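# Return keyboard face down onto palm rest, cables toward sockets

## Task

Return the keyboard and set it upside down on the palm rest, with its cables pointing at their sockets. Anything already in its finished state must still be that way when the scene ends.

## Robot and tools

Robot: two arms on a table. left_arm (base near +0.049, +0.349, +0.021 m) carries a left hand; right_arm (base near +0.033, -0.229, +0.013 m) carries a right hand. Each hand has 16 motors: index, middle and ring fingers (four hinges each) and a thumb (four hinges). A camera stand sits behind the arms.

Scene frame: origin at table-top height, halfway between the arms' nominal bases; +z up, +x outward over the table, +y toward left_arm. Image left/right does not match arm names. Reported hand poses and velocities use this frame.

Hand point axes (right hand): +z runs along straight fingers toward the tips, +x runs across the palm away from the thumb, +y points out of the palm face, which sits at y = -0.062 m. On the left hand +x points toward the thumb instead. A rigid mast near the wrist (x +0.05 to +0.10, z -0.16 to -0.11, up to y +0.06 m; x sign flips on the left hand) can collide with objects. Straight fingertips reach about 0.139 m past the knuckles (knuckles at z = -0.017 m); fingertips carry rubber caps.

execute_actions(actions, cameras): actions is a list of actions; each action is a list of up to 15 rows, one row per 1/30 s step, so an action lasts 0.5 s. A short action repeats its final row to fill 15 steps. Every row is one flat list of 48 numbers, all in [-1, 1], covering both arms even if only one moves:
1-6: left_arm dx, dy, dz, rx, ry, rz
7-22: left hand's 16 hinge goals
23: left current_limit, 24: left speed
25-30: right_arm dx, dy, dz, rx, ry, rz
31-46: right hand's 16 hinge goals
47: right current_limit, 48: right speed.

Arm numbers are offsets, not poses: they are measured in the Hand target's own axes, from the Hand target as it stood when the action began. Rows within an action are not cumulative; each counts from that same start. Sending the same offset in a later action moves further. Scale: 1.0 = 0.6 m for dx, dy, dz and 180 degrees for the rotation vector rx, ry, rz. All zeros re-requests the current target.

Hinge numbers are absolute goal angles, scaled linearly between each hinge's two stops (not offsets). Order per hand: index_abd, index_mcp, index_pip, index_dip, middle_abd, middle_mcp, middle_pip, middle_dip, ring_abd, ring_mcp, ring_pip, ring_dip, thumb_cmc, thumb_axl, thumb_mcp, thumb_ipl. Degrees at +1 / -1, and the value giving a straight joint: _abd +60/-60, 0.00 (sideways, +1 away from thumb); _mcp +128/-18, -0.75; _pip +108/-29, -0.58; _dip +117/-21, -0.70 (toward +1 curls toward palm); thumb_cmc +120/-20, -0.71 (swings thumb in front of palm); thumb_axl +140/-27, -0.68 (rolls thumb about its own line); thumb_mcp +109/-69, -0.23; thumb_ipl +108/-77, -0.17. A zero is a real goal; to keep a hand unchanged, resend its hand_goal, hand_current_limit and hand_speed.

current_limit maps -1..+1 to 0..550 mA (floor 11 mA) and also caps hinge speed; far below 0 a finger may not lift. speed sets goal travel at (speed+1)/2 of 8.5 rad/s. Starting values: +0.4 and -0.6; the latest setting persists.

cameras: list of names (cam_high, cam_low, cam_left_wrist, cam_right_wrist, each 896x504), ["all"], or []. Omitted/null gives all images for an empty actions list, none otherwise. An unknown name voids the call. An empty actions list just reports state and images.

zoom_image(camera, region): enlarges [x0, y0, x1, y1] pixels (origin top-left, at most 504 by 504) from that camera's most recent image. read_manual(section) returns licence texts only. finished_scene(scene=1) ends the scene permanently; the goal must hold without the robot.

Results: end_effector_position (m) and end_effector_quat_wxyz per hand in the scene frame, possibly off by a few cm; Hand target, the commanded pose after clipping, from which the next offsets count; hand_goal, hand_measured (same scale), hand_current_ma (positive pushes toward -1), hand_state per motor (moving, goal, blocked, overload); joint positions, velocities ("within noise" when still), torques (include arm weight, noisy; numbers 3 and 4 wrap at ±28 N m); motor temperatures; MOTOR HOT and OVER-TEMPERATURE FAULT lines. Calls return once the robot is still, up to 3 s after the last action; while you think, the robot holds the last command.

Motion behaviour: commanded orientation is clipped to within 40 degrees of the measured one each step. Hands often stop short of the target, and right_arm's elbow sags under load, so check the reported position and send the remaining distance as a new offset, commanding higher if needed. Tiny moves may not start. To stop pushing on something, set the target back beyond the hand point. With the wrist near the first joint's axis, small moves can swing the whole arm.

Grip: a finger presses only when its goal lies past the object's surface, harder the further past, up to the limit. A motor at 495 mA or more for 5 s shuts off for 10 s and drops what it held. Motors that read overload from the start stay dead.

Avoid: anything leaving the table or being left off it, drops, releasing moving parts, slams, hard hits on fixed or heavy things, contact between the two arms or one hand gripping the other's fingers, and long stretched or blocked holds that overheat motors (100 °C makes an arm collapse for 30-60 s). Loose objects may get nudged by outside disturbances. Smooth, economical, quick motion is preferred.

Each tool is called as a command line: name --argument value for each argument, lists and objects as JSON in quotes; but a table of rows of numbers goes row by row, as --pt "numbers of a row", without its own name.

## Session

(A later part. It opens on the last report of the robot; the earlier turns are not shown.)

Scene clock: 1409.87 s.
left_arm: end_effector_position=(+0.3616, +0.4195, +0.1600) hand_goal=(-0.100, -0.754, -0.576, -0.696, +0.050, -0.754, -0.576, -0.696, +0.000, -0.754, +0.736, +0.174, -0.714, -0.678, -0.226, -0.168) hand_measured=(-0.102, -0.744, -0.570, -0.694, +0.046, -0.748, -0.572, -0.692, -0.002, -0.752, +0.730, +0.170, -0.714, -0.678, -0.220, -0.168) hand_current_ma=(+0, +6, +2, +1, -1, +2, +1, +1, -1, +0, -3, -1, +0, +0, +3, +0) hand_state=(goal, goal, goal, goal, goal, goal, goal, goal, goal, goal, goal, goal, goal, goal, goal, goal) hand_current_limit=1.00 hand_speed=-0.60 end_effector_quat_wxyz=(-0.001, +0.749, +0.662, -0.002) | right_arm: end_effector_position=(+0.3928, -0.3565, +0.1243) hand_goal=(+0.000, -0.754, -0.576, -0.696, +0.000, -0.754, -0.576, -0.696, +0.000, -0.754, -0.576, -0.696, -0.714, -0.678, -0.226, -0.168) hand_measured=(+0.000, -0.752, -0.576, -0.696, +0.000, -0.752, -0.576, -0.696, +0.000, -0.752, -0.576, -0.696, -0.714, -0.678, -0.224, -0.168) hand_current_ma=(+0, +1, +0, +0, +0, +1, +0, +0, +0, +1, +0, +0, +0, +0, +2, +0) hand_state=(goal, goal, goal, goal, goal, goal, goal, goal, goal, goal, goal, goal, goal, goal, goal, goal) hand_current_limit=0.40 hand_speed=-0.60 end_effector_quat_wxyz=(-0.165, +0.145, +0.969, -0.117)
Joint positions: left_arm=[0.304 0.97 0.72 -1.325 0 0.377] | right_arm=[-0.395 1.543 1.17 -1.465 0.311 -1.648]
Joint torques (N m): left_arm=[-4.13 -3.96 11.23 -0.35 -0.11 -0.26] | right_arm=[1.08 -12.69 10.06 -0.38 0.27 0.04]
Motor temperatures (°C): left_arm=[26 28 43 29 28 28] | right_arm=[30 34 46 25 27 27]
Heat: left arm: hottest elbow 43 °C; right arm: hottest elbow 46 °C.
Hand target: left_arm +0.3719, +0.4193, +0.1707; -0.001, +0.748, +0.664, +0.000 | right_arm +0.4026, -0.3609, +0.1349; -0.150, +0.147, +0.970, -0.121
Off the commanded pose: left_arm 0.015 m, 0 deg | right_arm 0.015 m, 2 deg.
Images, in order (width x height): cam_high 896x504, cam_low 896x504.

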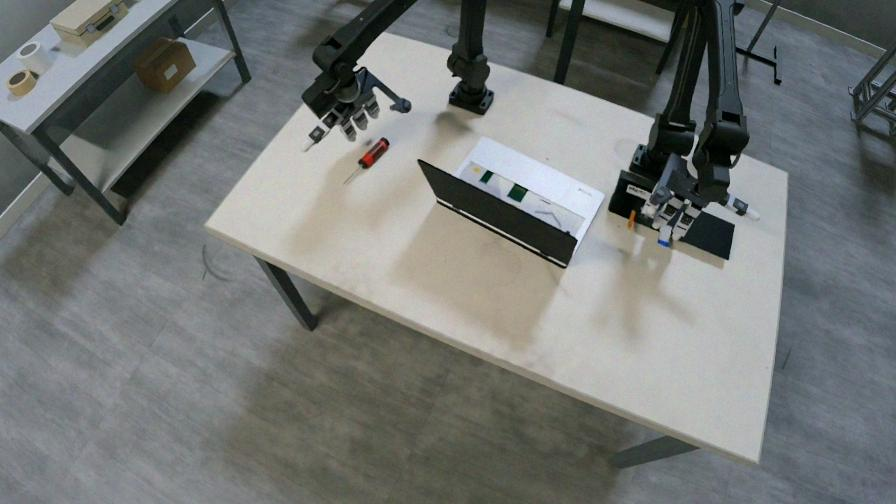

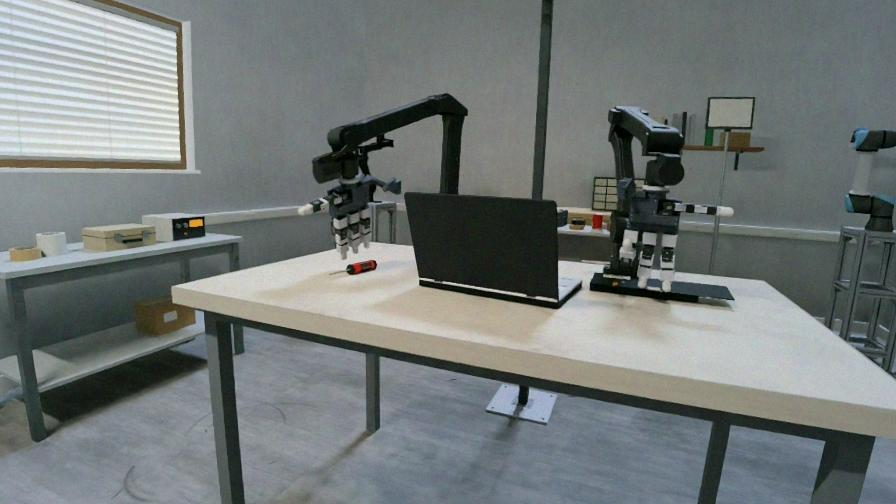

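execute_actions --actions '[[[0.001,0.01,-0.05,0,0,0,-0.1,-0.754,-0.576,-0.696,0.05,-0.754,-0.576,-0.696,0,-0.754,0.737,0.174,-0.714,-0.678,-0.226,-0.168,1.0,-0.6,0,0,0,0,0,0,0,-0.754,-0.576,-0.696,0,-0.754,-0.576,-0.696,0,-0.754,-0.576,-0.696,-0.714,-0.678,-0.226,-0.168,0.4,-0.6]]]' --cameras '["cam_high","cam_low"]'

zoom_image --camera "cam_low" --region '[580, 240, 740, 310]'

zoom_image --camera "cam_high" --region '[600, 150, 760, 270]'

Scene clock: 1482.30 s.
left_arm: end_effector_position=(+0.3641, +0.4190, +0.1840) hand_goal=(-0.100, -0.754, -0.576, -0.696, +0.050, -0.754, -0.576, -0.696, +0.000, -0.754, +0.736, +0.174, -0.714, -0.678, -0.226, -0.168) hand_measured=(-0.102, -0.748, -0.572, -0.694, +0.046, -0.750, -0.572, -0.692, -0.002, -0.754, +0.730, +0.170, -0.714, -0.678, -0.220, -0.168) hand_current_ma=(-1, +2, +1, +1, -1, +1, +1, +1, -1, +0, -3, -1, +0, +0, +3, +0) hand_state=(goal, goal, goal, goal, goal, goal, goal, goal, goal, goal, goal, goal, goal, goal, goal, goal) hand_current_limit=1.00 hand_speed=-0.60 end_effector_quat_wxyz=(-0.005, +0.748, +0.663, -0.010) | right_arm: end_effector_position=(+0.3928, -0.3565, +0.1243) hand_goal=(+0.000, -0.754, -0.576, -0.696, +0.000, -0.754, -0.576, -0.696, +0.000, -0.754, -0.576, -0.696, -0.714, -0.678, -0.226, -0.168) hand_measured=(+0.000, -0.752, -0.576, -0.696, +0.000, -0.752, -0.576, -0.696, +0.000, -0.752, -0.576, -0.696, -0.714, -0.678, -0.224, -0.168) hand_current_ma=(+0, +1, +0, +0, +0, +1, +0, +0, +0, +1, +0, +0, +0, +0, +2, +0) hand_state=(goal, goal, goal, goal, goal, goal, goal, goal, goal, goal, goal, goal, goal, goal, goal, goal) hand_current_limit=0.40 hand_speed=-0.60 end_effector_quat_wxyz=(-0.165, +0.145, +0.969, -0.117)
Joint positions: left_arm=[0.298 0.973 0.79 -1.41 0 0.37] | right_arm=[-0.395 1.543 1.17 -1.465 0.311 -1.648]
Joint torques (N m): left_arm=[-4.13 -4.25 12.15 -0.29 -0.1 -0.17] | right_arm=[0.97 -12.75 10.07 -0.38 0.27 0.03]
Heat: left arm: hottest elbow 46 °C; right arm: hottest elbow 47 °C.
Hand target: left_arm +0.3780, +0.4192, +0.2008; -0.001, +0.748, +0.664, +0.000 | right_arm +0.4026, -0.3609, +0.1349; -0.150, +0.147, +0.970, -0.121
Off the commanded pose: left_arm 0.022 m, 1 deg | right_arm 0.015 m, 2 deg.
Images, in order (width x height): cam_high 896x504, cam_low 896x504.

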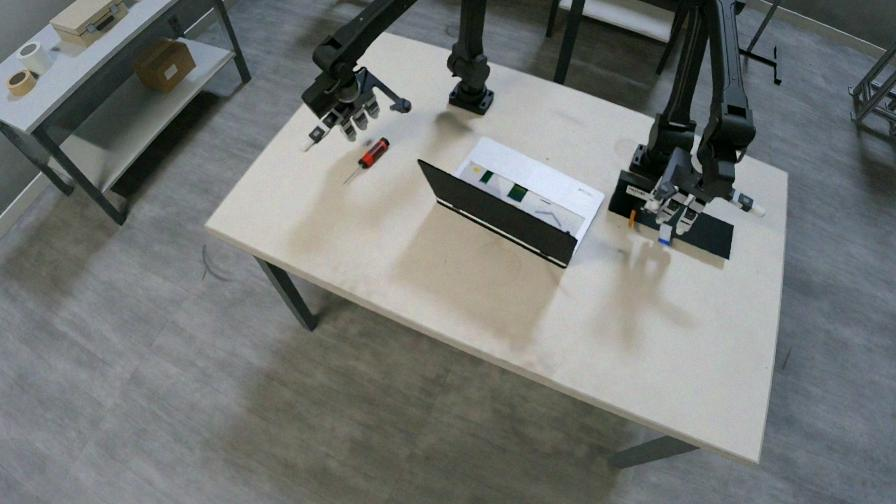

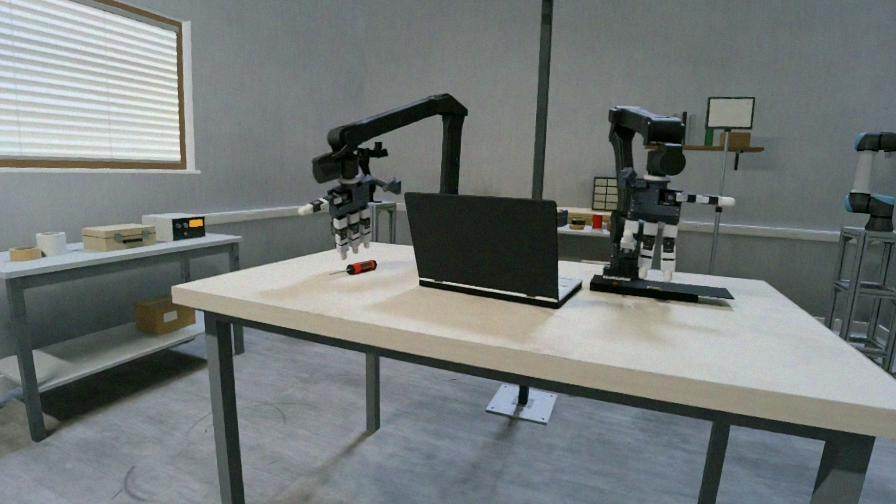

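Scaled by 3.150 from the camera's 896x504 image, which has a finer 1280x720 frame.

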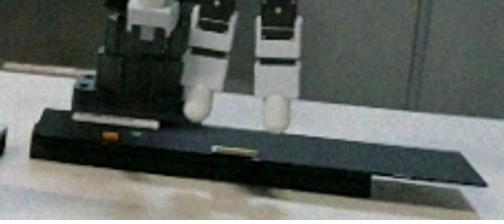

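Scaled by 3.150 from the camera's 896x504 image, which has a finer 1280x720 frame.

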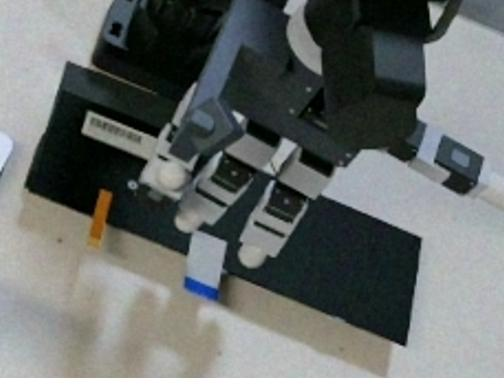

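execute_actions --actions '[]' --cameras '["cam_high","cam_low"]'

Scene clock: 1511.63 s.
left_arm: end_effector_position=(+0.3641, +0.4190, +0.1840) hand_goal=(-0.100, -0.754, -0.576, -0.696, +0.050, -0.754, -0.576, -0.696, +0.000, -0.754, +0.736, +0.174, -0.714, -0.678, -0.226, -0.168) hand_measured=(-0.102, -0.748, -0.572, -0.694, +0.046, -0.750, -0.572, -0.692, -0.002, -0.754, +0.730, +0.170, -0.714, -0.678, -0.220, -0.168) hand_current_ma=(-1, +2, +1, +1, -1, +1, +1, +1, -1, +0, -3, -1, +0, +0, +3, +0) hand_state=(goal, goal, goal, goal, goal, goal, goal, goal, goal, goal, goal, goal, goal, goal, goal, goal) hand_current_limit=1.00 hand_speed=-0.60 end_effector_quat_wxyz=(-0.005, +0.748, +0.663, -0.010) | right_arm: end_effector_position=(+0.3928, -0.3565, +0.1243) hand_goal=(+0.000, -0.754, -0.576, -0.696, +0.000, -0.754, -0.576, -0.696, +0.000, -0.754, -0.576, -0.696, -0.714, -0.678, -0.226, -0.168) hand_measured=(+0.000, -0.752, -0.576, -0.696, +0.000, -0.752, -0.576, -0.696, +0.000, -0.752, -0.576, -0.696, -0.714, -0.678, -0.224, -0.168) hand_current_ma=(+0, +1, +0, +0, +0, +1, +0, +0, +0, +1, +0, +0, +0, +0, +2, +0) hand_state=(goal, goal, goal, goal, goal, goal, goal, goal, goal, goal, goal, goal, goal, goal, goal, goal) hand_current_limit=0.40 hand_speed=-0.60 end_effector_quat_wxyz=(-0.165, +0.145, +0.969, -0.117)
Joint positions: left_arm=[0.298 0.973 0.79 -1.41 0 0.369] | right_arm=[-0.395 1.543 1.17 -1.465 0.311 -1.648]
Joint velocities: within noise
Joint torques (N m): left_arm=[-4.13 -4.25 12.12 -0.25 -0.1 -0.23] | right_arm=[1.03 -12.86 10.06 -0.4 0.28 0.03]
Motor temperatures (°C): left_arm=[26 28 46 29 28 28] | right_arm=[30 34 47 25 27 27]
Heat: left arm: hottest elbow 46 °C; right arm: hottest elbow 47 °C.
Hand target: left_arm +0.3781, +0.4192, +0.2008; -0.001, +0.748, +0.664, +0.000 | right_arm +0.4026, -0.3609, +0.1349; -0.150, +0.147, +0.970, -0.121
Off the commanded pose: left_arm 0.022 m, 1 deg | right_arm 0.015 m, 2 deg.
Images, in order (width x height): cam_high 896x504, cam_low 896x504.

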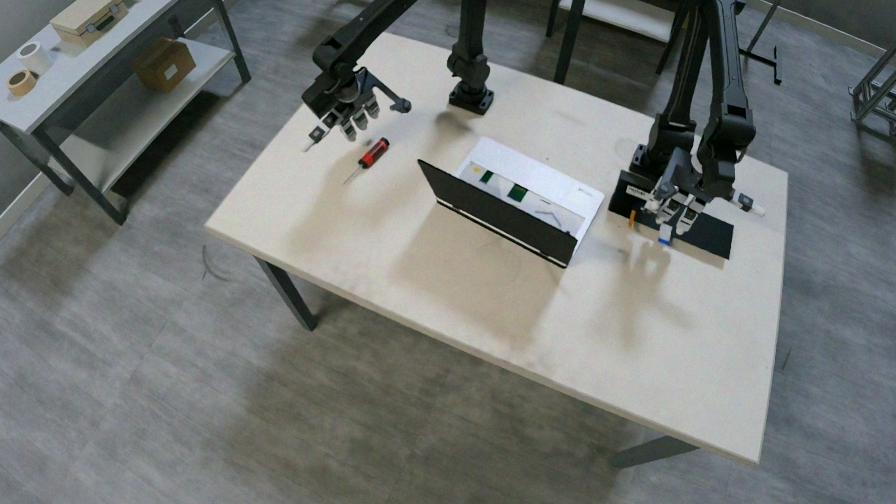

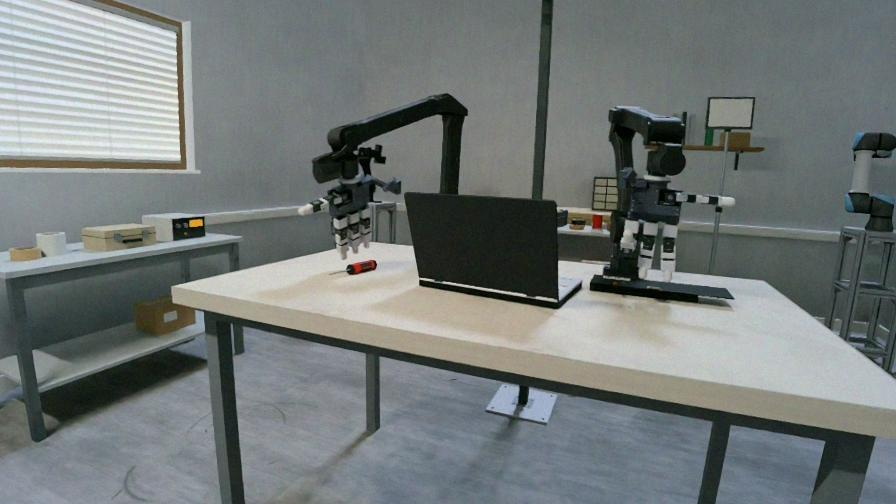

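zoom_image --camera "cam_high" --region '[600, 150, 760, 270]'

zoom_image --camera "cam_low" --region '[580, 240, 740, 310]'

Scaled by 3.150 from the camera's 896x504 image, which has a finer 1280x720 frame.

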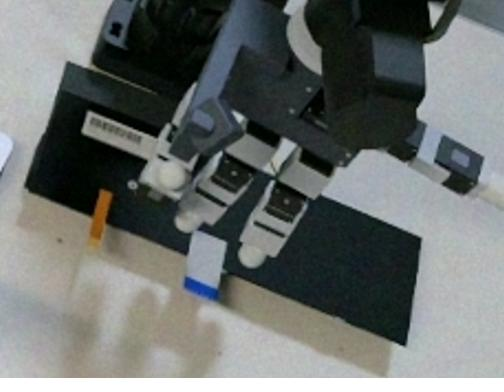

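Scaled by 3.150 from the camera's 896x504 image, which has a finer 1280x720 frame.

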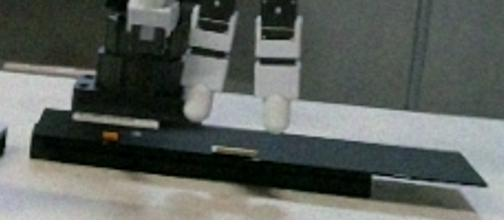

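execute_actions --actions '[[[-0.0092,-0.077,0,0,0,0,-0.1,-1.0,0.08,-0.696,0.05,-1.0,0.08,-0.696,0,-0.754,0.737,0.174,-0.714,-0.678,-0.226,-0.168,-0.3,-0.6, 0,0,0,0,0,0,0,-0.754,-0.576,-0.696,0,-0.754,-0.576,-0.696,0,-0.754,-0.576,-0.696,-0.714,-0.678,-0.226,-0.168,0.4,-0.6]]]' --cameras '["cam_high","cam_low"]'

Scene clock: 1569.63 s.
left_arm: end_effector_position=(+0.3390, +0.4184, +0.2090) hand_goal=(-0.100, -1.000, +0.080, -0.696, +0.050, -1.000, +0.080, -0.696, +0.000, -0.754, +0.736, +0.174, -0.714, -0.678, -0.226, -0.168) hand_measured=(-0.102, -0.992, +0.076, -0.694, +0.046, -0.994, +0.076, -0.694, -0.002, -0.754, +0.730, +0.170, -0.714, -0.678, -0.220, -0.168) hand_current_ma=(-1, +4, -2, +1, -1, +3, -2, +1, -1, +0, -3, -1, +0, +0, +3, +0) hand_state=(goal, goal, goal, goal, goal, goal, goal, goal, goal, goal, goal, goal, goal, goal, goal, goal) hand_current_limit=-0.30 hand_speed=-0.60 end_effector_quat_wxyz=(+0.005, +0.747, +0.665, +0.012) | right_arm: end_effector_position=(+0.3928, -0.3565, +0.1243) hand_goal=(+0.000, -0.754, -0.576, -0.696, +0.000, -0.754, -0.576, -0.696, +0.000, -0.754, -0.576, -0.696, -0.714, -0.678, -0.226, -0.168) hand_measured=(+0.000, -0.752, -0.576, -0.696, +0.000, -0.752, -0.576, -0.696, +0.000, -0.752, -0.576, -0.696, -0.714, -0.678, -0.224, -0.168) hand_current_ma=(+0, +1, +0, +0, +0, +1, +0, +0, +0, +1, +0, +0, +0, +0, +2, +0) hand_state=(goal, goal, goal, goal, goal, goal, goal, goal, goal, goal, goal, goal, goal, goal, goal, goal) hand_current_limit=0.40 hand_speed=-0.60 end_effector_quat_wxyz=(-0.165, +0.145, +0.969, -0.117)
Joint positions: left_arm=[0.323 0.851 0.781 -1.475 0 0.39] | right_arm=[-0.395 1.543 1.17 -1.465 0.311 -1.648]
Joint torques (N m): left_arm=[-1.67 -4.13 7.25 -0.12 -0.11 0.03] | right_arm=[1.08 -12.86 10.04 -0.38 0.27 0.03]
Heat: left arm: hottest elbow 47 °C; right arm: hottest elbow 47 °C.
Hand target: left_arm +0.3316, +0.4192, +0.2009; -0.001, +0.748, +0.664, +0.000 | right_arm +0.4026, -0.3609, +0.1349; -0.150, +0.147, +0.970, -0.121
Off the commanded pose: left_arm 0.011 m, 1 deg | right_arm 0.015 m, 2 deg.
Images, in order (width x height): cam_high 896x504, cam_low 896x504.

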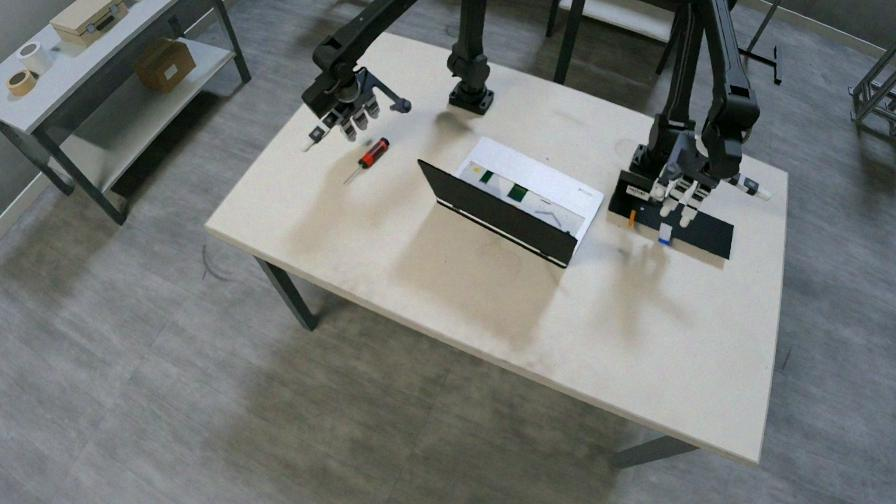

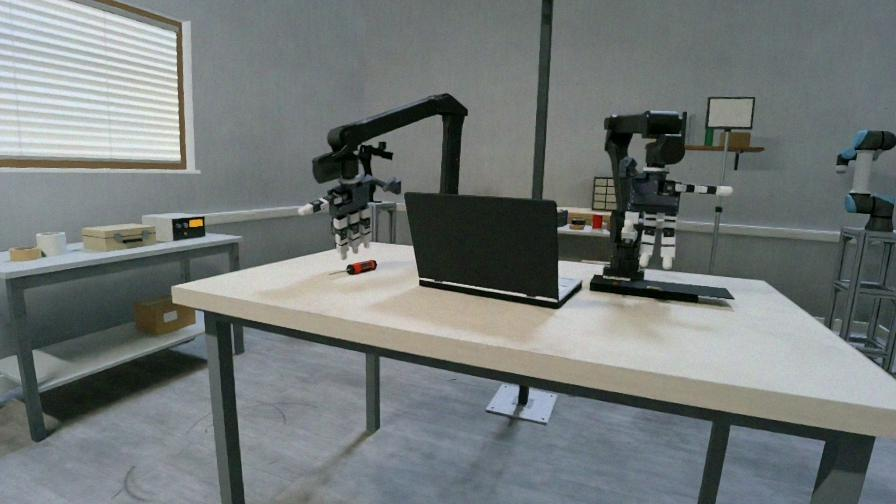

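execute_actions --actions '[[[-0.0092,-0.073,0,0,0,0,-0.1,-1.0,0.08,-0.696,0.05,-1.0,0.08,-0.696,0,-0.754,0.737,0.174,-0.714,-0.678,-0.226,-0.168,-0.3,-0.6, 0,0,0,0,0,0,0,-0.754,-0.576,-0.696,0,-0.754,-0.576,-0.696,0,-0.754,-0.576,-0.696,-0.714,-0.678,-0.226,-0.168,0.4,-0.6]]]' --cameras '["cam_high","cam_low","cam_left_wrist"]'

zoom_image --camera "cam_high" --region '[600, 150, 760, 270]'

zoom_image --camera "cam_low" --region '[580, 240, 740, 310]'

Scene clock: 1575.70 s.
left_arm: end_effector_position=(+0.2940, +0.4189, +0.2065) hand_goal=(-0.100, -1.000, +0.080, -0.696, +0.050, -1.000, +0.080, -0.696, +0.000, -0.754, +0.736, +0.174, -0.714, -0.678, -0.226, -0.168) hand_measured=(-0.102, -0.994, +0.076, -0.694, +0.046, -0.994, +0.076, -0.694, -0.002, -0.754, +0.730, +0.170, -0.714, -0.678, -0.220, -0.168) hand_current_ma=(+0, +2, -1, +1, -1, +2, -1, +1, -1, +0, -3, -1, +0, +0, +3, +0) hand_state=(goal, goal, goal, goal, goal, goal, goal, goal, goal, goal, goal, goal, goal, goal, goal, goal) hand_current_limit=-0.30 hand_speed=-0.60 end_effector_quat_wxyz=(+0.003, +0.747, +0.665, +0.009) | right_arm: end_effector_position=(+0.3928, -0.3565, +0.1243) hand_goal=(+0.000, -0.754, -0.576, -0.696, +0.000, -0.754, -0.576, -0.696, +0.000, -0.754, -0.576, -0.696, -0.714, -0.678, -0.226, -0.168) hand_measured=(+0.000, -0.752, -0.576, -0.696, +0.000, -0.752, -0.576, -0.696, +0.000, -0.752, -0.576, -0.696, -0.714, -0.678, -0.224, -0.168) hand_current_ma=(+0, +1, +0, +0, +0, +1, +0, +0, +0, +1, +0, +0, +0, +0, +2, +0) hand_state=(goal, goal, goal, goal, goal, goal, goal, goal, goal, goal, goal, goal, goal, goal, goal, goal) hand_current_limit=0.40 hand_speed=-0.60 end_effector_quat_wxyz=(-0.165, +0.145, +0.969, -0.117)
Joint positions: left_arm=[0.398 0.718 0.72 -1.554 -0.001 0.465] | right_arm=[-0.395 1.543 1.17 -1.465 0.311 -1.648]
Joint torques (N m): left_arm=[-1.61 -2.78 7.54 -0.12 -0.12 0.16] | right_arm=[1.03 -12.81 10.09 -0.42 0.28 0.03]
Heat: left arm: hottest elbow 47 °C; right arm: hottest elbow 47 °C.
Hand target: left_arm +0.2874, +0.4189, +0.2010; -0.001, +0.748, +0.664, +0.000 | right_arm +0.4026, -0.3609, +0.1349; -0.150, +0.147, +0.970, -0.121
Off the commanded pose: left_arm 0.009 m, 1 deg | right_arm 0.015 m, 2 deg.
camera_calibration:
cam_left_wrist: T_world_to_cam=[[-0.705526, -0.706418, 0.0566284, 0.447399], [-0.393534, 0.456981, 0.797684, -0.301121], [-0.589376, 0.540501, -0.600411, 0.187898], [0, 0, 0, 1]] pos_world=[0.307893, 0.352098, 0.32768]
Images, in order (width x height): cam_high 896x504, cam_low 896x504, cam_left_wrist 896x504.

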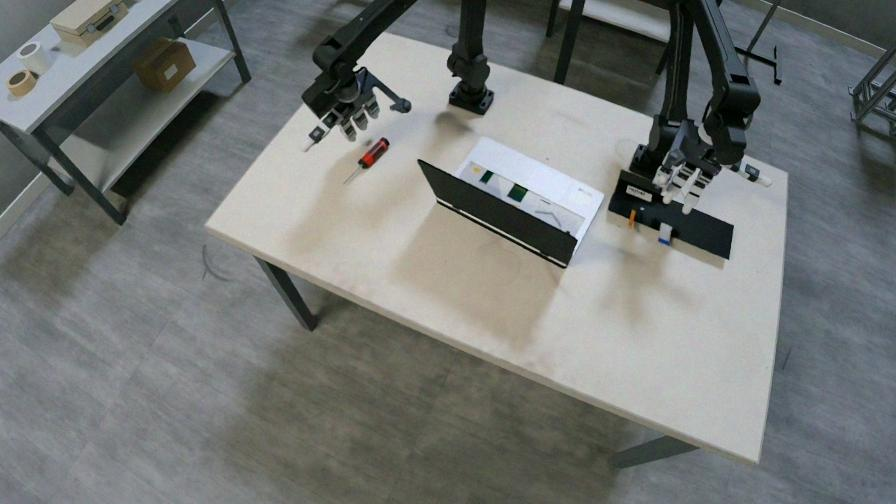

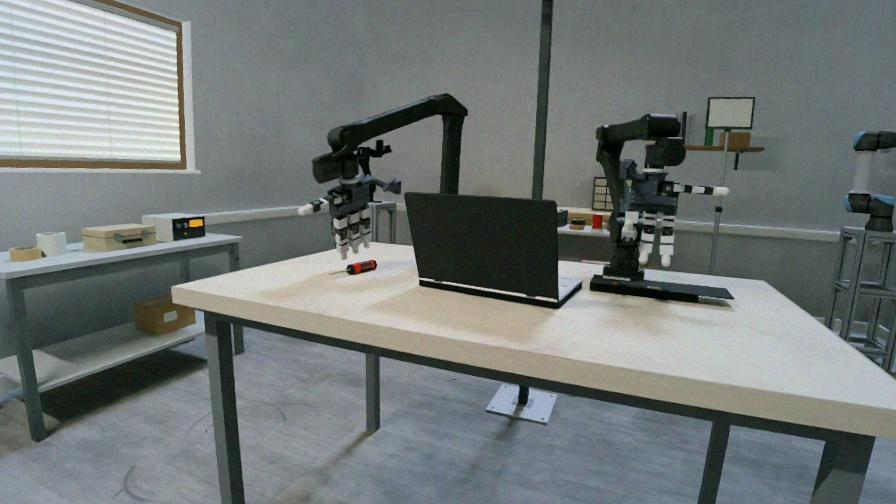

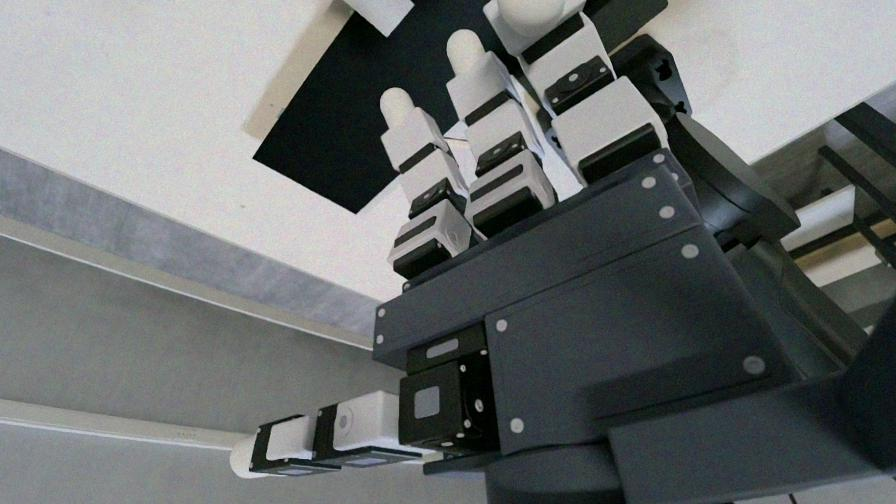

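Scaled by 3.150 from the camera's 896x504 image, which has a finer 1280x720 frame.

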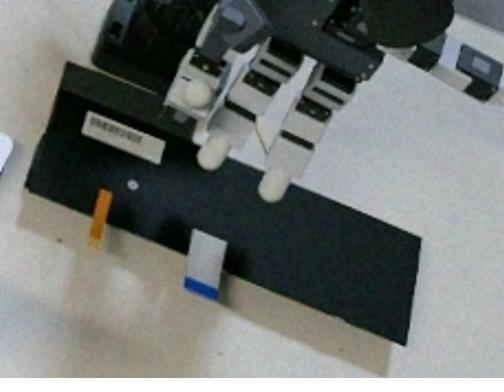

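Scaled by 3.150 from the camera's 896x504 image, which has a finer 1280x720 frame.

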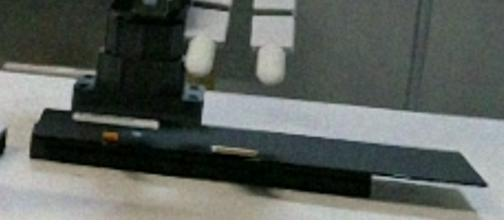

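execute_actions --actions '[[[0,0,0.058,0,0,0,-0.1,-1.0,0.08,-0.696,0.05,-1.0,0.08,-0.696,0,-0.754,0.737,0.174,-0.714,-0.678,-0.226,-0.168,-0.3,-0.6, 0,0,0,0,0,0,0,-0.754,-0.576,-0.696,0,-0.754,-0.576,-0.696,0,-0.754,-0.576,-0.696,-0.714,-0.678,-0.226,-0.168,0.4,-0.6]]]' --cameras '["cam_low"]'

zoom_image --camera "cam_low" --region '[580, 240, 740, 310]'

Scene clock: 1584.73 s.
left_arm: end_effector_position=(+0.2883, +0.4169, +0.1713) hand_goal=(-0.100, -1.000, +0.080, -0.696, +0.050, -1.000, +0.080, -0.696, +0.000, -0.754, +0.736, +0.174, -0.714, -0.678, -0.226, -0.168) hand_measured=(-0.102, -0.994, +0.076, -0.694, +0.046, -0.994, +0.076, -0.694, -0.002, -0.754, +0.730, +0.170, -0.714, -0.678, -0.220, -0.168) hand_current_ma=(+0, +2, -1, +1, -1, +2, -1, +1, -1, +0, -3, -1, +0, +0, +3, +0) hand_state=(goal, goal, goal, goal, goal, goal, goal, goal, goal, goal, goal, goal, goal, goal, goal, goal) hand_current_limit=-0.30 hand_speed=-0.60 end_effector_quat_wxyz=(+0.000, +0.747, +0.665, +0.001) | right_arm: end_effector_position=(+0.3928, -0.3565, +0.1243) hand_goal=(+0.000, -0.754, -0.576, -0.696, +0.000, -0.754, -0.576, -0.696, +0.000, -0.754, -0.576, -0.696, -0.714, -0.678, -0.226, -0.168) hand_measured=(+0.000, -0.752, -0.576, -0.696, +0.000, -0.752, -0.576, -0.696, +0.000, -0.752, -0.576, -0.696, -0.714, -0.678, -0.224, -0.168) hand_current_ma=(+0, +1, +0, +0, +0, +1, +0, +0, +0, +1, +0, +0, +0, +0, +2, +0) hand_state=(goal, goal, goal, goal, goal, goal, goal, goal, goal, goal, goal, goal, goal, goal, goal, goal) hand_current_limit=0.40 hand_speed=-0.60 end_effector_quat_wxyz=(-0.165, +0.145, +0.969, -0.117)
Joint positions: left_arm=[0.399 0.716 0.631 -1.483 -0.001 0.467] | right_arm=[-0.395 1.543 1.17 -1.465 0.311 -1.648]
Joint torques (N m): left_arm=[-1.61 -2.14 7.47 0.91 -0.12 0.08] | right_arm=[1.14 -12.75 10.04 -0.42 0.27 0.03]
Heat: left arm: hottest elbow 46 °C; right arm: hottest elbow 47 °C.
Hand target: left_arm +0.2873, +0.4189, +0.1661; -0.001, +0.748, +0.664, +0.000 | right_arm +0.4026, -0.3609, +0.1349; -0.150, +0.147, +0.970, -0.121
Off the commanded pose: left_arm 0.006 m, 0 deg | right_arm 0.015 m, 2 deg.
Images, in order (width x height): cam_low 896x504.

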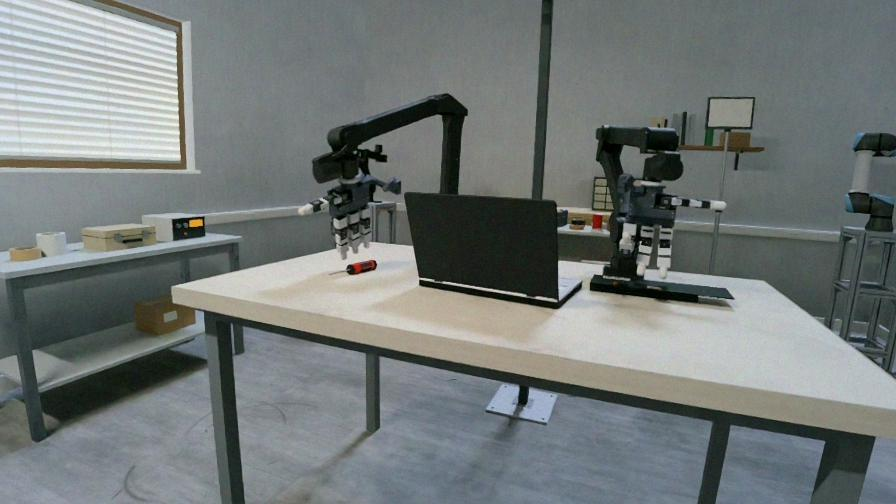

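Scaled by 3.150 from the camera's 896x504 image, which has a finer 1280x720 frame.

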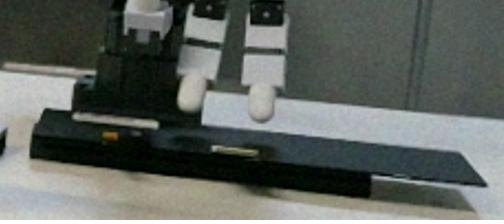

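execute_actions --actions '[[[0,0,0.033,0,0,0,-0.1,-1.0,0.08,-0.696,0.05,-1.0,0.08,-0.696,0,-0.754,0.737,0.174,-0.714,-0.678,-0.226,-0.168,-0.3,-0.6, 0,0,0,0,0,0,0,-0.754,-0.576,-0.696,0,-0.754,-0.576,-0.696,0,-0.754,-0.576,-0.696,-0.714,-0.678,-0.226,-0.168,0.4,-0.6]]]' --cameras '["cam_low"]'

zoom_image --camera "cam_low" --region '[580, 240, 740, 310]'

Scene clock: 1590.37 s.
left_arm: end_effector_position=(+0.2888, +0.4171, +0.1541) hand_goal=(-0.100, -1.000, +0.080, -0.696, +0.050, -1.000, +0.080, -0.696, +0.000, -0.754, +0.736, +0.174, -0.714, -0.678, -0.226, -0.168) hand_measured=(-0.102, -0.994, +0.076, -0.694, +0.046, -0.994, +0.076, -0.694, -0.002, -0.754, +0.730, +0.170, -0.714, -0.678, -0.220, -0.168) hand_current_ma=(+0, +2, -1, +1, -1, +2, -1, +1, -1, +0, -3, -1, +0, +0, +3, +0) hand_state=(goal, goal, goal, goal, goal, goal, goal, goal, goal, goal, goal, goal, goal, goal, goal, goal) hand_current_limit=-0.30 hand_speed=-0.60 end_effector_quat_wxyz=(+0.002, +0.747, +0.665, +0.005) | right_arm: end_effector_position=(+0.3928, -0.3565, +0.1243) hand_goal=(+0.000, -0.754, -0.576, -0.696, +0.000, -0.754, -0.576, -0.696, +0.000, -0.754, -0.576, -0.696, -0.714, -0.678, -0.226, -0.168) hand_measured=(+0.000, -0.752, -0.576, -0.696, +0.000, -0.752, -0.576, -0.696, +0.000, -0.752, -0.576, -0.696, -0.714, -0.678, -0.224, -0.168) hand_current_ma=(+0, +1, +0, +0, +0, +1, +0, +0, +0, +1, +0, +0, +0, +0, +2, +0) hand_state=(goal, goal, goal, goal, goal, goal, goal, goal, goal, goal, goal, goal, goal, goal, goal, goal) hand_current_limit=0.40 hand_speed=-0.60 end_effector_quat_wxyz=(-0.165, +0.145, +0.969, -0.117)
Joint positions: left_arm=[0.399 0.717 0.583 -1.426 -0.001 0.467] | right_arm=[-0.395 1.543 1.17 -1.465 0.311 -1.648]
Joint torques (N m): left_arm=[-1.67 -1.38 7.3 0.8 -0.11 0.07] | right_arm=[1.03 -12.75 10.04 -0.39 0.27 0.03]
Heat: left arm: hottest elbow 46 °C; right arm: hottest elbow 47 °C.
Hand target: left_arm +0.2873, +0.4189, +0.1463; -0.001, +0.748, +0.664, +0.000 | right_arm +0.4026, -0.3609, +0.1349; -0.150, +0.147, +0.970, -0.121
Off the commanded pose: left_arm 0.008 m, 1 deg | right_arm 0.015 m, 2 deg.
Images, in order (width x height): cam_low 896x504.

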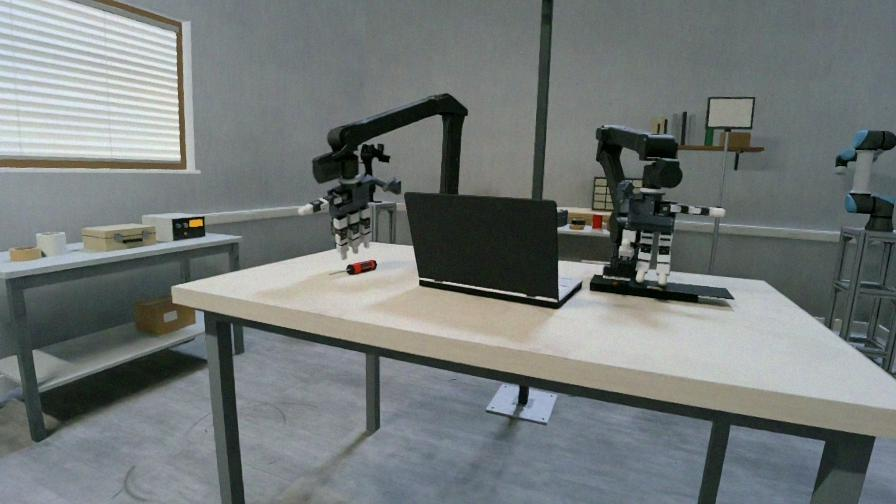

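Scaled by 3.150 from the camera's 896x504 image, which has a finer 1280x720 frame.

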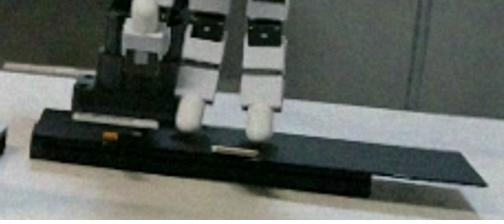

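execute_actions --actions '[[[0,0,0.017,0,0,0,-0.1,-1.0,0.08,-0.696,0.05,-1.0,0.08,-0.696,0,-0.754,0.737,0.174,-0.714,-0.678,-0.226,-0.168,-0.3,-0.6, 0,0,0,0,0,0,0,-0.754,-0.576,-0.696,0,-0.754,-0.576,-0.696,0,-0.754,-0.576,-0.696,-0.714,-0.678,-0.226,-0.168,0.4,-0.6]]]' --cameras '["cam_low"]'

zoom_image --camera "cam_low" --region '[580, 240, 740, 310]'

Scene clock: 1596.00 s.
left_arm: end_effector_position=(+0.2911, +0.4180, +0.1516) hand_goal=(-0.100, -1.000, +0.080, -0.696, +0.050, -1.000, +0.080, -0.696, +0.000, -0.754, +0.736, +0.174, -0.714, -0.678, -0.226, -0.168) hand_measured=(-0.098, -1.000, +0.086, -0.692, +0.050, -1.000, +0.082, -0.694, -0.002, -0.754, +0.730, +0.170, -0.714, -0.678, -0.220, -0.168) hand_current_ma=(+0, +0, +3, +2, +0, +0, +0, +1, -1, +0, -3, -1, +0, +0, +3, +0) hand_state=(goal, goal, goal, goal, goal, goal, goal, goal, goal, goal, goal, goal, goal, goal, goal, goal) hand_current_limit=-0.30 hand_speed=-0.60 end_effector_quat_wxyz=(+0.004, +0.747, +0.665, +0.011) | right_arm: end_effector_position=(+0.3928, -0.3565, +0.1243) hand_goal=(+0.000, -0.754, -0.576, -0.696, +0.000, -0.754, -0.576, -0.696, +0.000, -0.754, -0.576, -0.696, -0.714, -0.678, -0.226, -0.168) hand_measured=(+0.000, -0.752, -0.576, -0.696, +0.000, -0.752, -0.576, -0.696, +0.000, -0.752, -0.576, -0.696, -0.714, -0.678, -0.224, -0.168) hand_current_ma=(+0, +1, +0, +0, +0, +1, +0, +0, +0, +1, +0, +0, +0, +0, +2, +0) hand_state=(goal, goal, goal, goal, goal, goal, goal, goal, goal, goal, goal, goal, goal, goal, goal, goal) hand_current_limit=0.40 hand_speed=-0.60 end_effector_quat_wxyz=(-0.165, +0.145, +0.969, -0.117)
Joint positions: left_arm=[0.399 0.718 0.574 -1.405 -0.001 0.467] | right_arm=[-0.395 1.543 1.17 -1.465 0.311 -1.648]
Joint torques (N m): left_arm=[-1.61 -1.08 6.09 1.16 -0.11 0.08] | right_arm=[1.03 -12.81 10.04 -0.39 0.28 0.03]
Heat: left arm: hottest elbow 45 °C; right arm: hottest elbow 47 °C.
Hand target: left_arm +0.2872, +0.4189, +0.1360; -0.001, +0.748, +0.664, +0.000 | right_arm +0.4026, -0.3609, +0.1349; -0.150, +0.147, +0.970, -0.121
Off the commanded pose: left_arm 0.016 m, 1 deg | right_arm 0.015 m, 2 deg.
Images, in order (width x height): cam_low 896x504.

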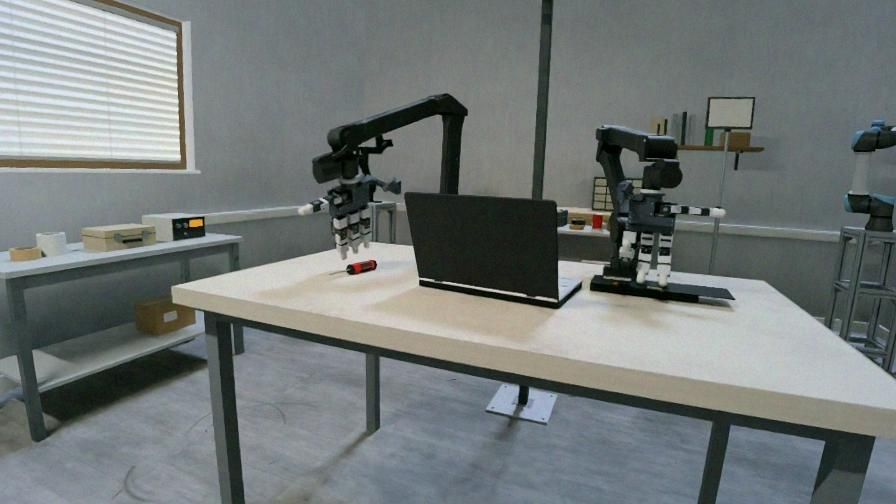

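Scaled by 3.150 from the camera's 896x504 image, which has a finer 1280x720 frame.

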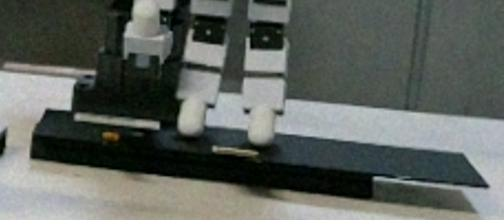

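execute_actions --actions '[[[-0.0007,0.0504,0,0,0,0.0164,-0.1,-1.0,0.08,-0.696,0.05,-1.0,0.08,-0.696,0,-0.754,0.737,0.174,-0.714,-0.678,-0.226,-0.168,-0.3,-0.6, 0,0,0,0,0,0,0,-0.754,-0.576,-0.696,0,-0.754,-0.576,-0.696,0,-0.754,-0.576,-0.696,-0.714,-0.678,-0.226,-0.168,0.4,-0.6]]]' --cameras '["cam_low","cam_high"]'

zoom_image --camera "cam_low" --region '[580, 240, 740, 310]'

zoom_image --camera "cam_high" --region '[600, 150, 760, 270]'

Scene clock: 1608.93 s.
left_arm: end_effector_position=(+0.3115, +0.4193, +0.1485) hand_goal=(-0.100, -1.000, +0.080, -0.696, +0.050, -1.000, +0.080, -0.696, +0.000, -0.754, +0.736, +0.174, -0.714, -0.678, -0.226, -0.168) hand_measured=(-0.094, -0.996, +0.102, -0.684, +0.056, -1.000, +0.100, -0.686, -0.002, -0.754, +0.730, +0.170, -0.714, -0.678, -0.220, -0.168) hand_current_ma=(+2, +1, +21, +7, +2, +0, +18, +5, -1, +0, -3, -1, +0, +0, +3, +0) hand_state=(goal, goal, blocked, goal, goal, goal, blocked, goal, goal, goal, goal, goal, goal, goal, goal, goal) hand_current_limit=-0.30 hand_speed=-0.60 end_effector_quat_wxyz=(+0.002, +0.755, +0.656, +0.009) | right_arm: end_effector_position=(+0.3928, -0.3565, +0.1243) hand_goal=(+0.000, -0.754, -0.576, -0.696, +0.000, -0.754, -0.576, -0.696, +0.000, -0.754, -0.576, -0.696, -0.714, -0.678, -0.226, -0.168) hand_measured=(+0.000, -0.752, -0.576, -0.696, +0.000, -0.752, -0.576, -0.696, +0.000, -0.752, -0.576, -0.696, -0.714, -0.678, -0.224, -0.168) hand_current_ma=(+0, +1, +0, +0, +0, +1, +0, +0, +0, +1, +0, +0, +0, +0, +2, +0) hand_state=(goal, goal, goal, goal, goal, goal, goal, goal, goal, goal, goal, goal, goal, goal, goal, goal) hand_current_limit=0.40 hand_speed=-0.60 end_effector_quat_wxyz=(-0.165, +0.145, +0.969, -0.117)
Joint positions: left_arm=[0.376 0.798 0.598 -1.353 -0.004 0.467] | right_arm=[-0.395 1.543 1.17 -1.465 0.311 -1.648]
Joint torques (N m): left_arm=[-4.19 -0.32 7.43 1.61 -0.01 0.09] | right_arm=[1.14 -12.81 10.07 -0.39 0.28 0.03]
Heat: left arm: hottest elbow 44 °C; right arm: hottest elbow 47 °C.
Hand target: left_arm +0.3173, +0.4149, +0.1361; -0.001, +0.765, +0.644, +0.000 | right_arm +0.4026, -0.3609, +0.1349; -0.150, +0.147, +0.970, -0.121
Off the commanded pose: left_arm 0.014 m, 2 deg | right_arm 0.015 m, 2 deg.
Images, in order (width x height): cam_high 896x504, cam_low 896x504.

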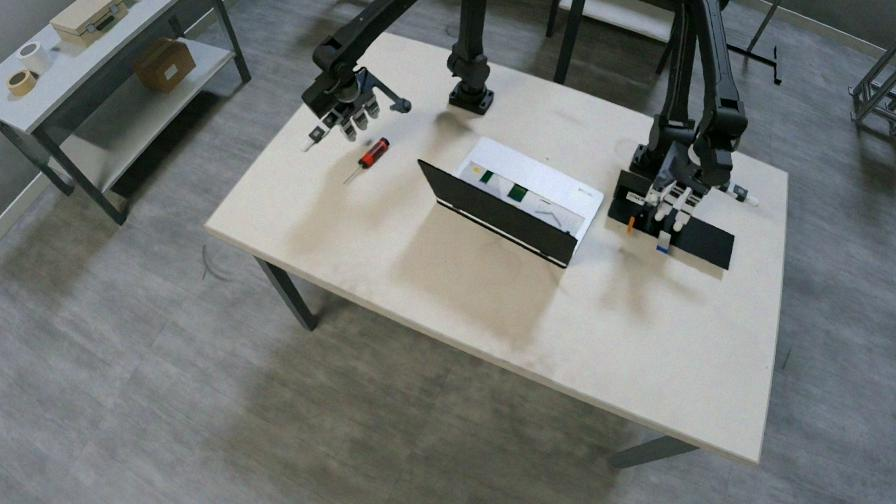

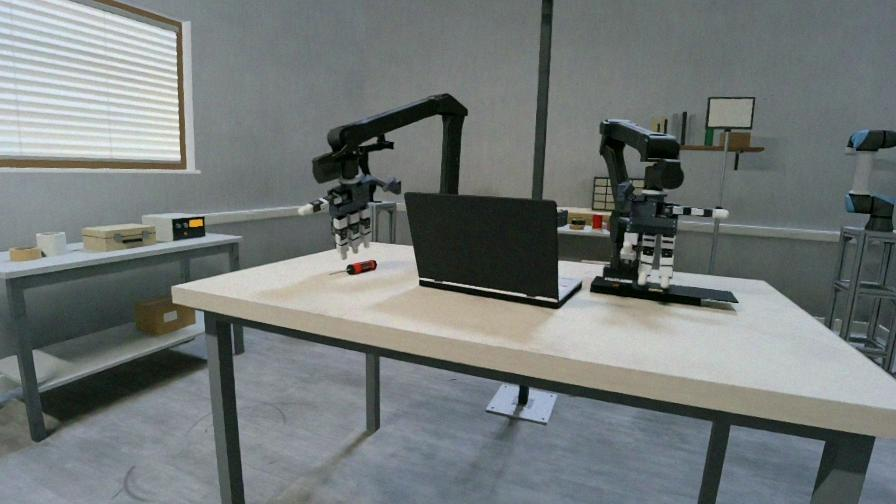

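Scaled by 3.150 from the camera's 896x504 image, which has a finer 1280x720 frame.

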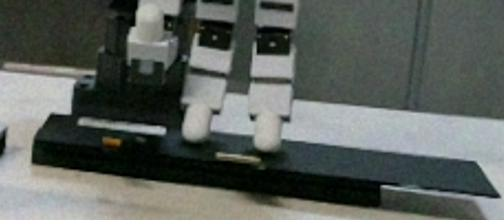

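Scaled by 3.150 from the camera's 896x504 image, which has a finer 1280x720 frame.

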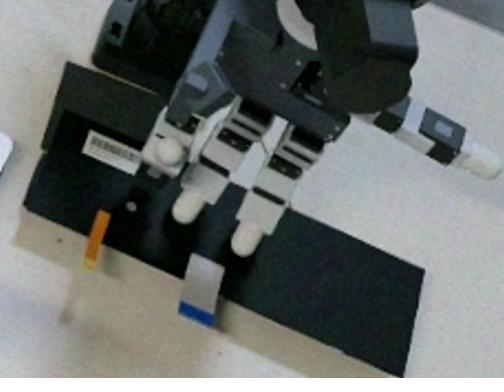

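execute_actions --actions '[[[-0.065,0.028,0,0,0,0.0164,-0.1,-1.0,0.08,-0.696,0.05,-1.0,0.08,-0.696,0,-0.754,0.737,0.174,-0.714,-0.678,-0.226,-0.168,-0.3,-0.6, 0,0,0,0,0,0,0,-0.754,-0.576,-0.696,0,-0.754,-0.576,-0.696,0,-0.754,-0.576,-0.696,-0.714,-0.678,-0.226,-0.168,0.4,-0.6]]]' --cameras '["cam_low","cam_high"]'

zoom_image --camera "cam_low" --region '[540, 240, 740, 320]'

zoom_image --camera "cam_high" --region '[580, 150, 740, 270]'

Scene clock: 1630.47 s.
left_arm: end_effector_position=(+0.3254, +0.3816, +0.1485) hand_goal=(-0.100, -1.000, +0.080, -0.696, +0.050, -1.000, +0.080, -0.696, +0.000, -0.754, +0.736, +0.174, -0.714, -0.678, -0.226, -0.168) hand_measured=(-0.118, -0.990, +0.098, -0.686, +0.032, -0.998, +0.118, -0.676, -0.002, -0.754, +0.730, +0.170, -0.714, -0.678, -0.220, -0.168) hand_current_ma=(-11, +6, +13, +6, -12, +0, +47, +16, -1, +0, -3, -1, +0, +0, +3, +0) hand_state=(goal, goal, goal, goal, goal, goal, blocked, goal, goal, goal, goal, goal, goal, goal, goal, goal) hand_current_limit=-0.30 hand_speed=-0.60 end_effector_quat_wxyz=(+0.001, +0.777, +0.629, +0.019) | right_arm: end_effector_position=(+0.3928, -0.3565, +0.1243) hand_goal=(+0.000, -0.754, -0.576, -0.696, +0.000, -0.754, -0.576, -0.696, +0.000, -0.754, -0.576, -0.696, -0.714, -0.678, -0.226, -0.168) hand_measured=(+0.000, -0.752, -0.576, -0.696, +0.000, -0.752, -0.576, -0.696, +0.000, -0.752, -0.576, -0.696, -0.714, -0.678, -0.224, -0.168) hand_current_ma=(+0, +1, +0, +0, +0, +1, +0, +0, +0, +1, +0, +0, +0, +0, +2, +0) hand_state=(goal, goal, goal, goal, goal, goal, goal, goal, goal, goal, goal, goal, goal, goal, goal, goal) hand_current_limit=0.40 hand_speed=-0.60 end_effector_quat_wxyz=(-0.165, +0.145, +0.969, -0.117)
Joint positions: left_arm=[0.183 0.806 0.598 -1.331 -0.018 0.344] | right_arm=[-0.395 1.543 1.17 -1.465 0.311 -1.648]
Joint torques (N m): left_arm=[-4.89 -0.44 7.71 0.84 0.43 -0.19] | right_arm=[1.14 -12.69 10.07 -0.39 0.27 0.03]
Heat: left arm: hottest elbow 42 °C; right arm: hottest elbow 47 °C.
Hand target: left_arm +0.3272, +0.3737, +0.1361; -0.001, +0.781, +0.625, +0.000 | right_arm +0.4026, -0.3609, +0.1349; -0.150, +0.147, +0.970, -0.121
Off the commanded pose: left_arm 0.015 m, 2 deg | right_arm 0.015 m, 2 deg.
Images, in order (width x height): cam_high 896x504, cam_low 896x504.

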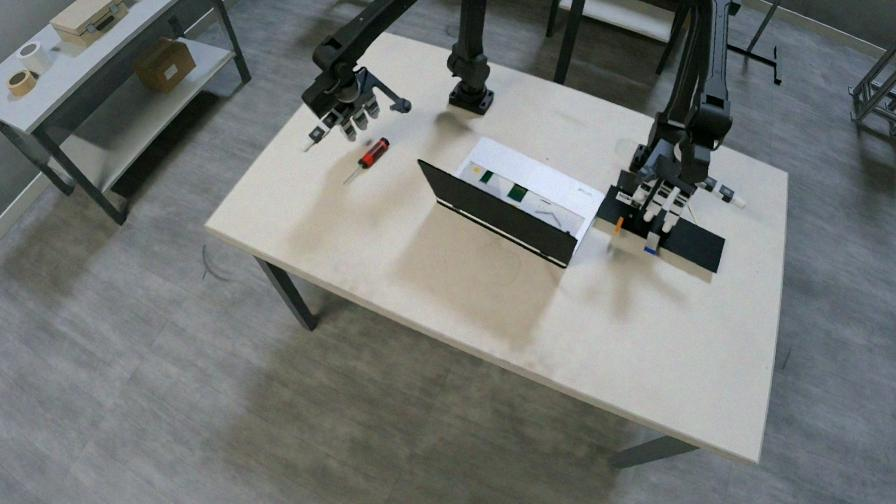

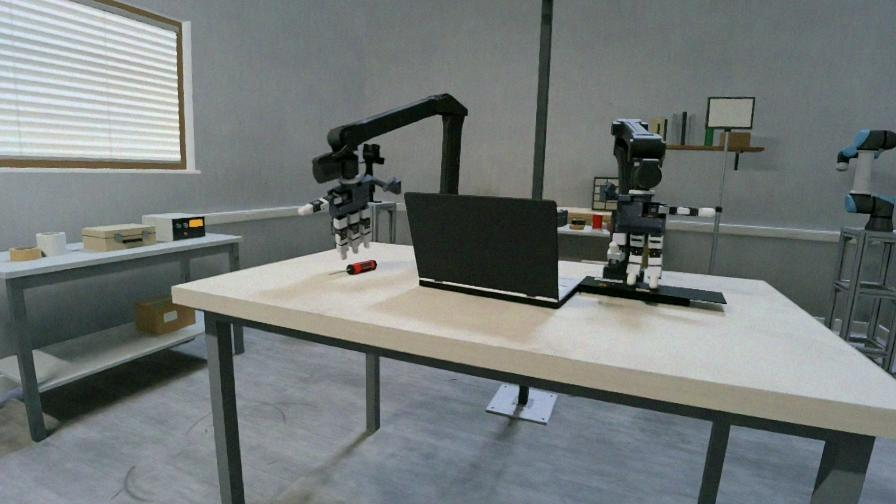

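Scaled by 2.520 from the camera's 896x504 image, which has a finer 1280x720 frame.

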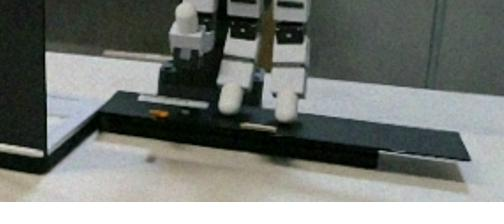

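Scaled by 3.150 from the camera's 896x504 image, which has a finer 1280x720 frame.

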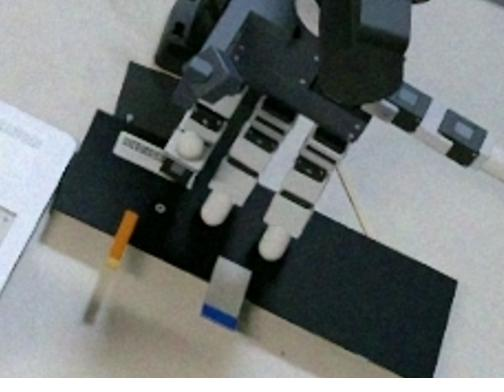

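zoom_image --camera "cam_low" --region '[550, 260, 630, 310]'

Scaled by 6.300 from the camera's 896x504 image, which has a finer 1280x720 frame.

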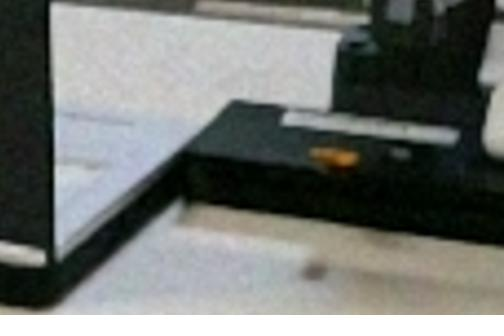

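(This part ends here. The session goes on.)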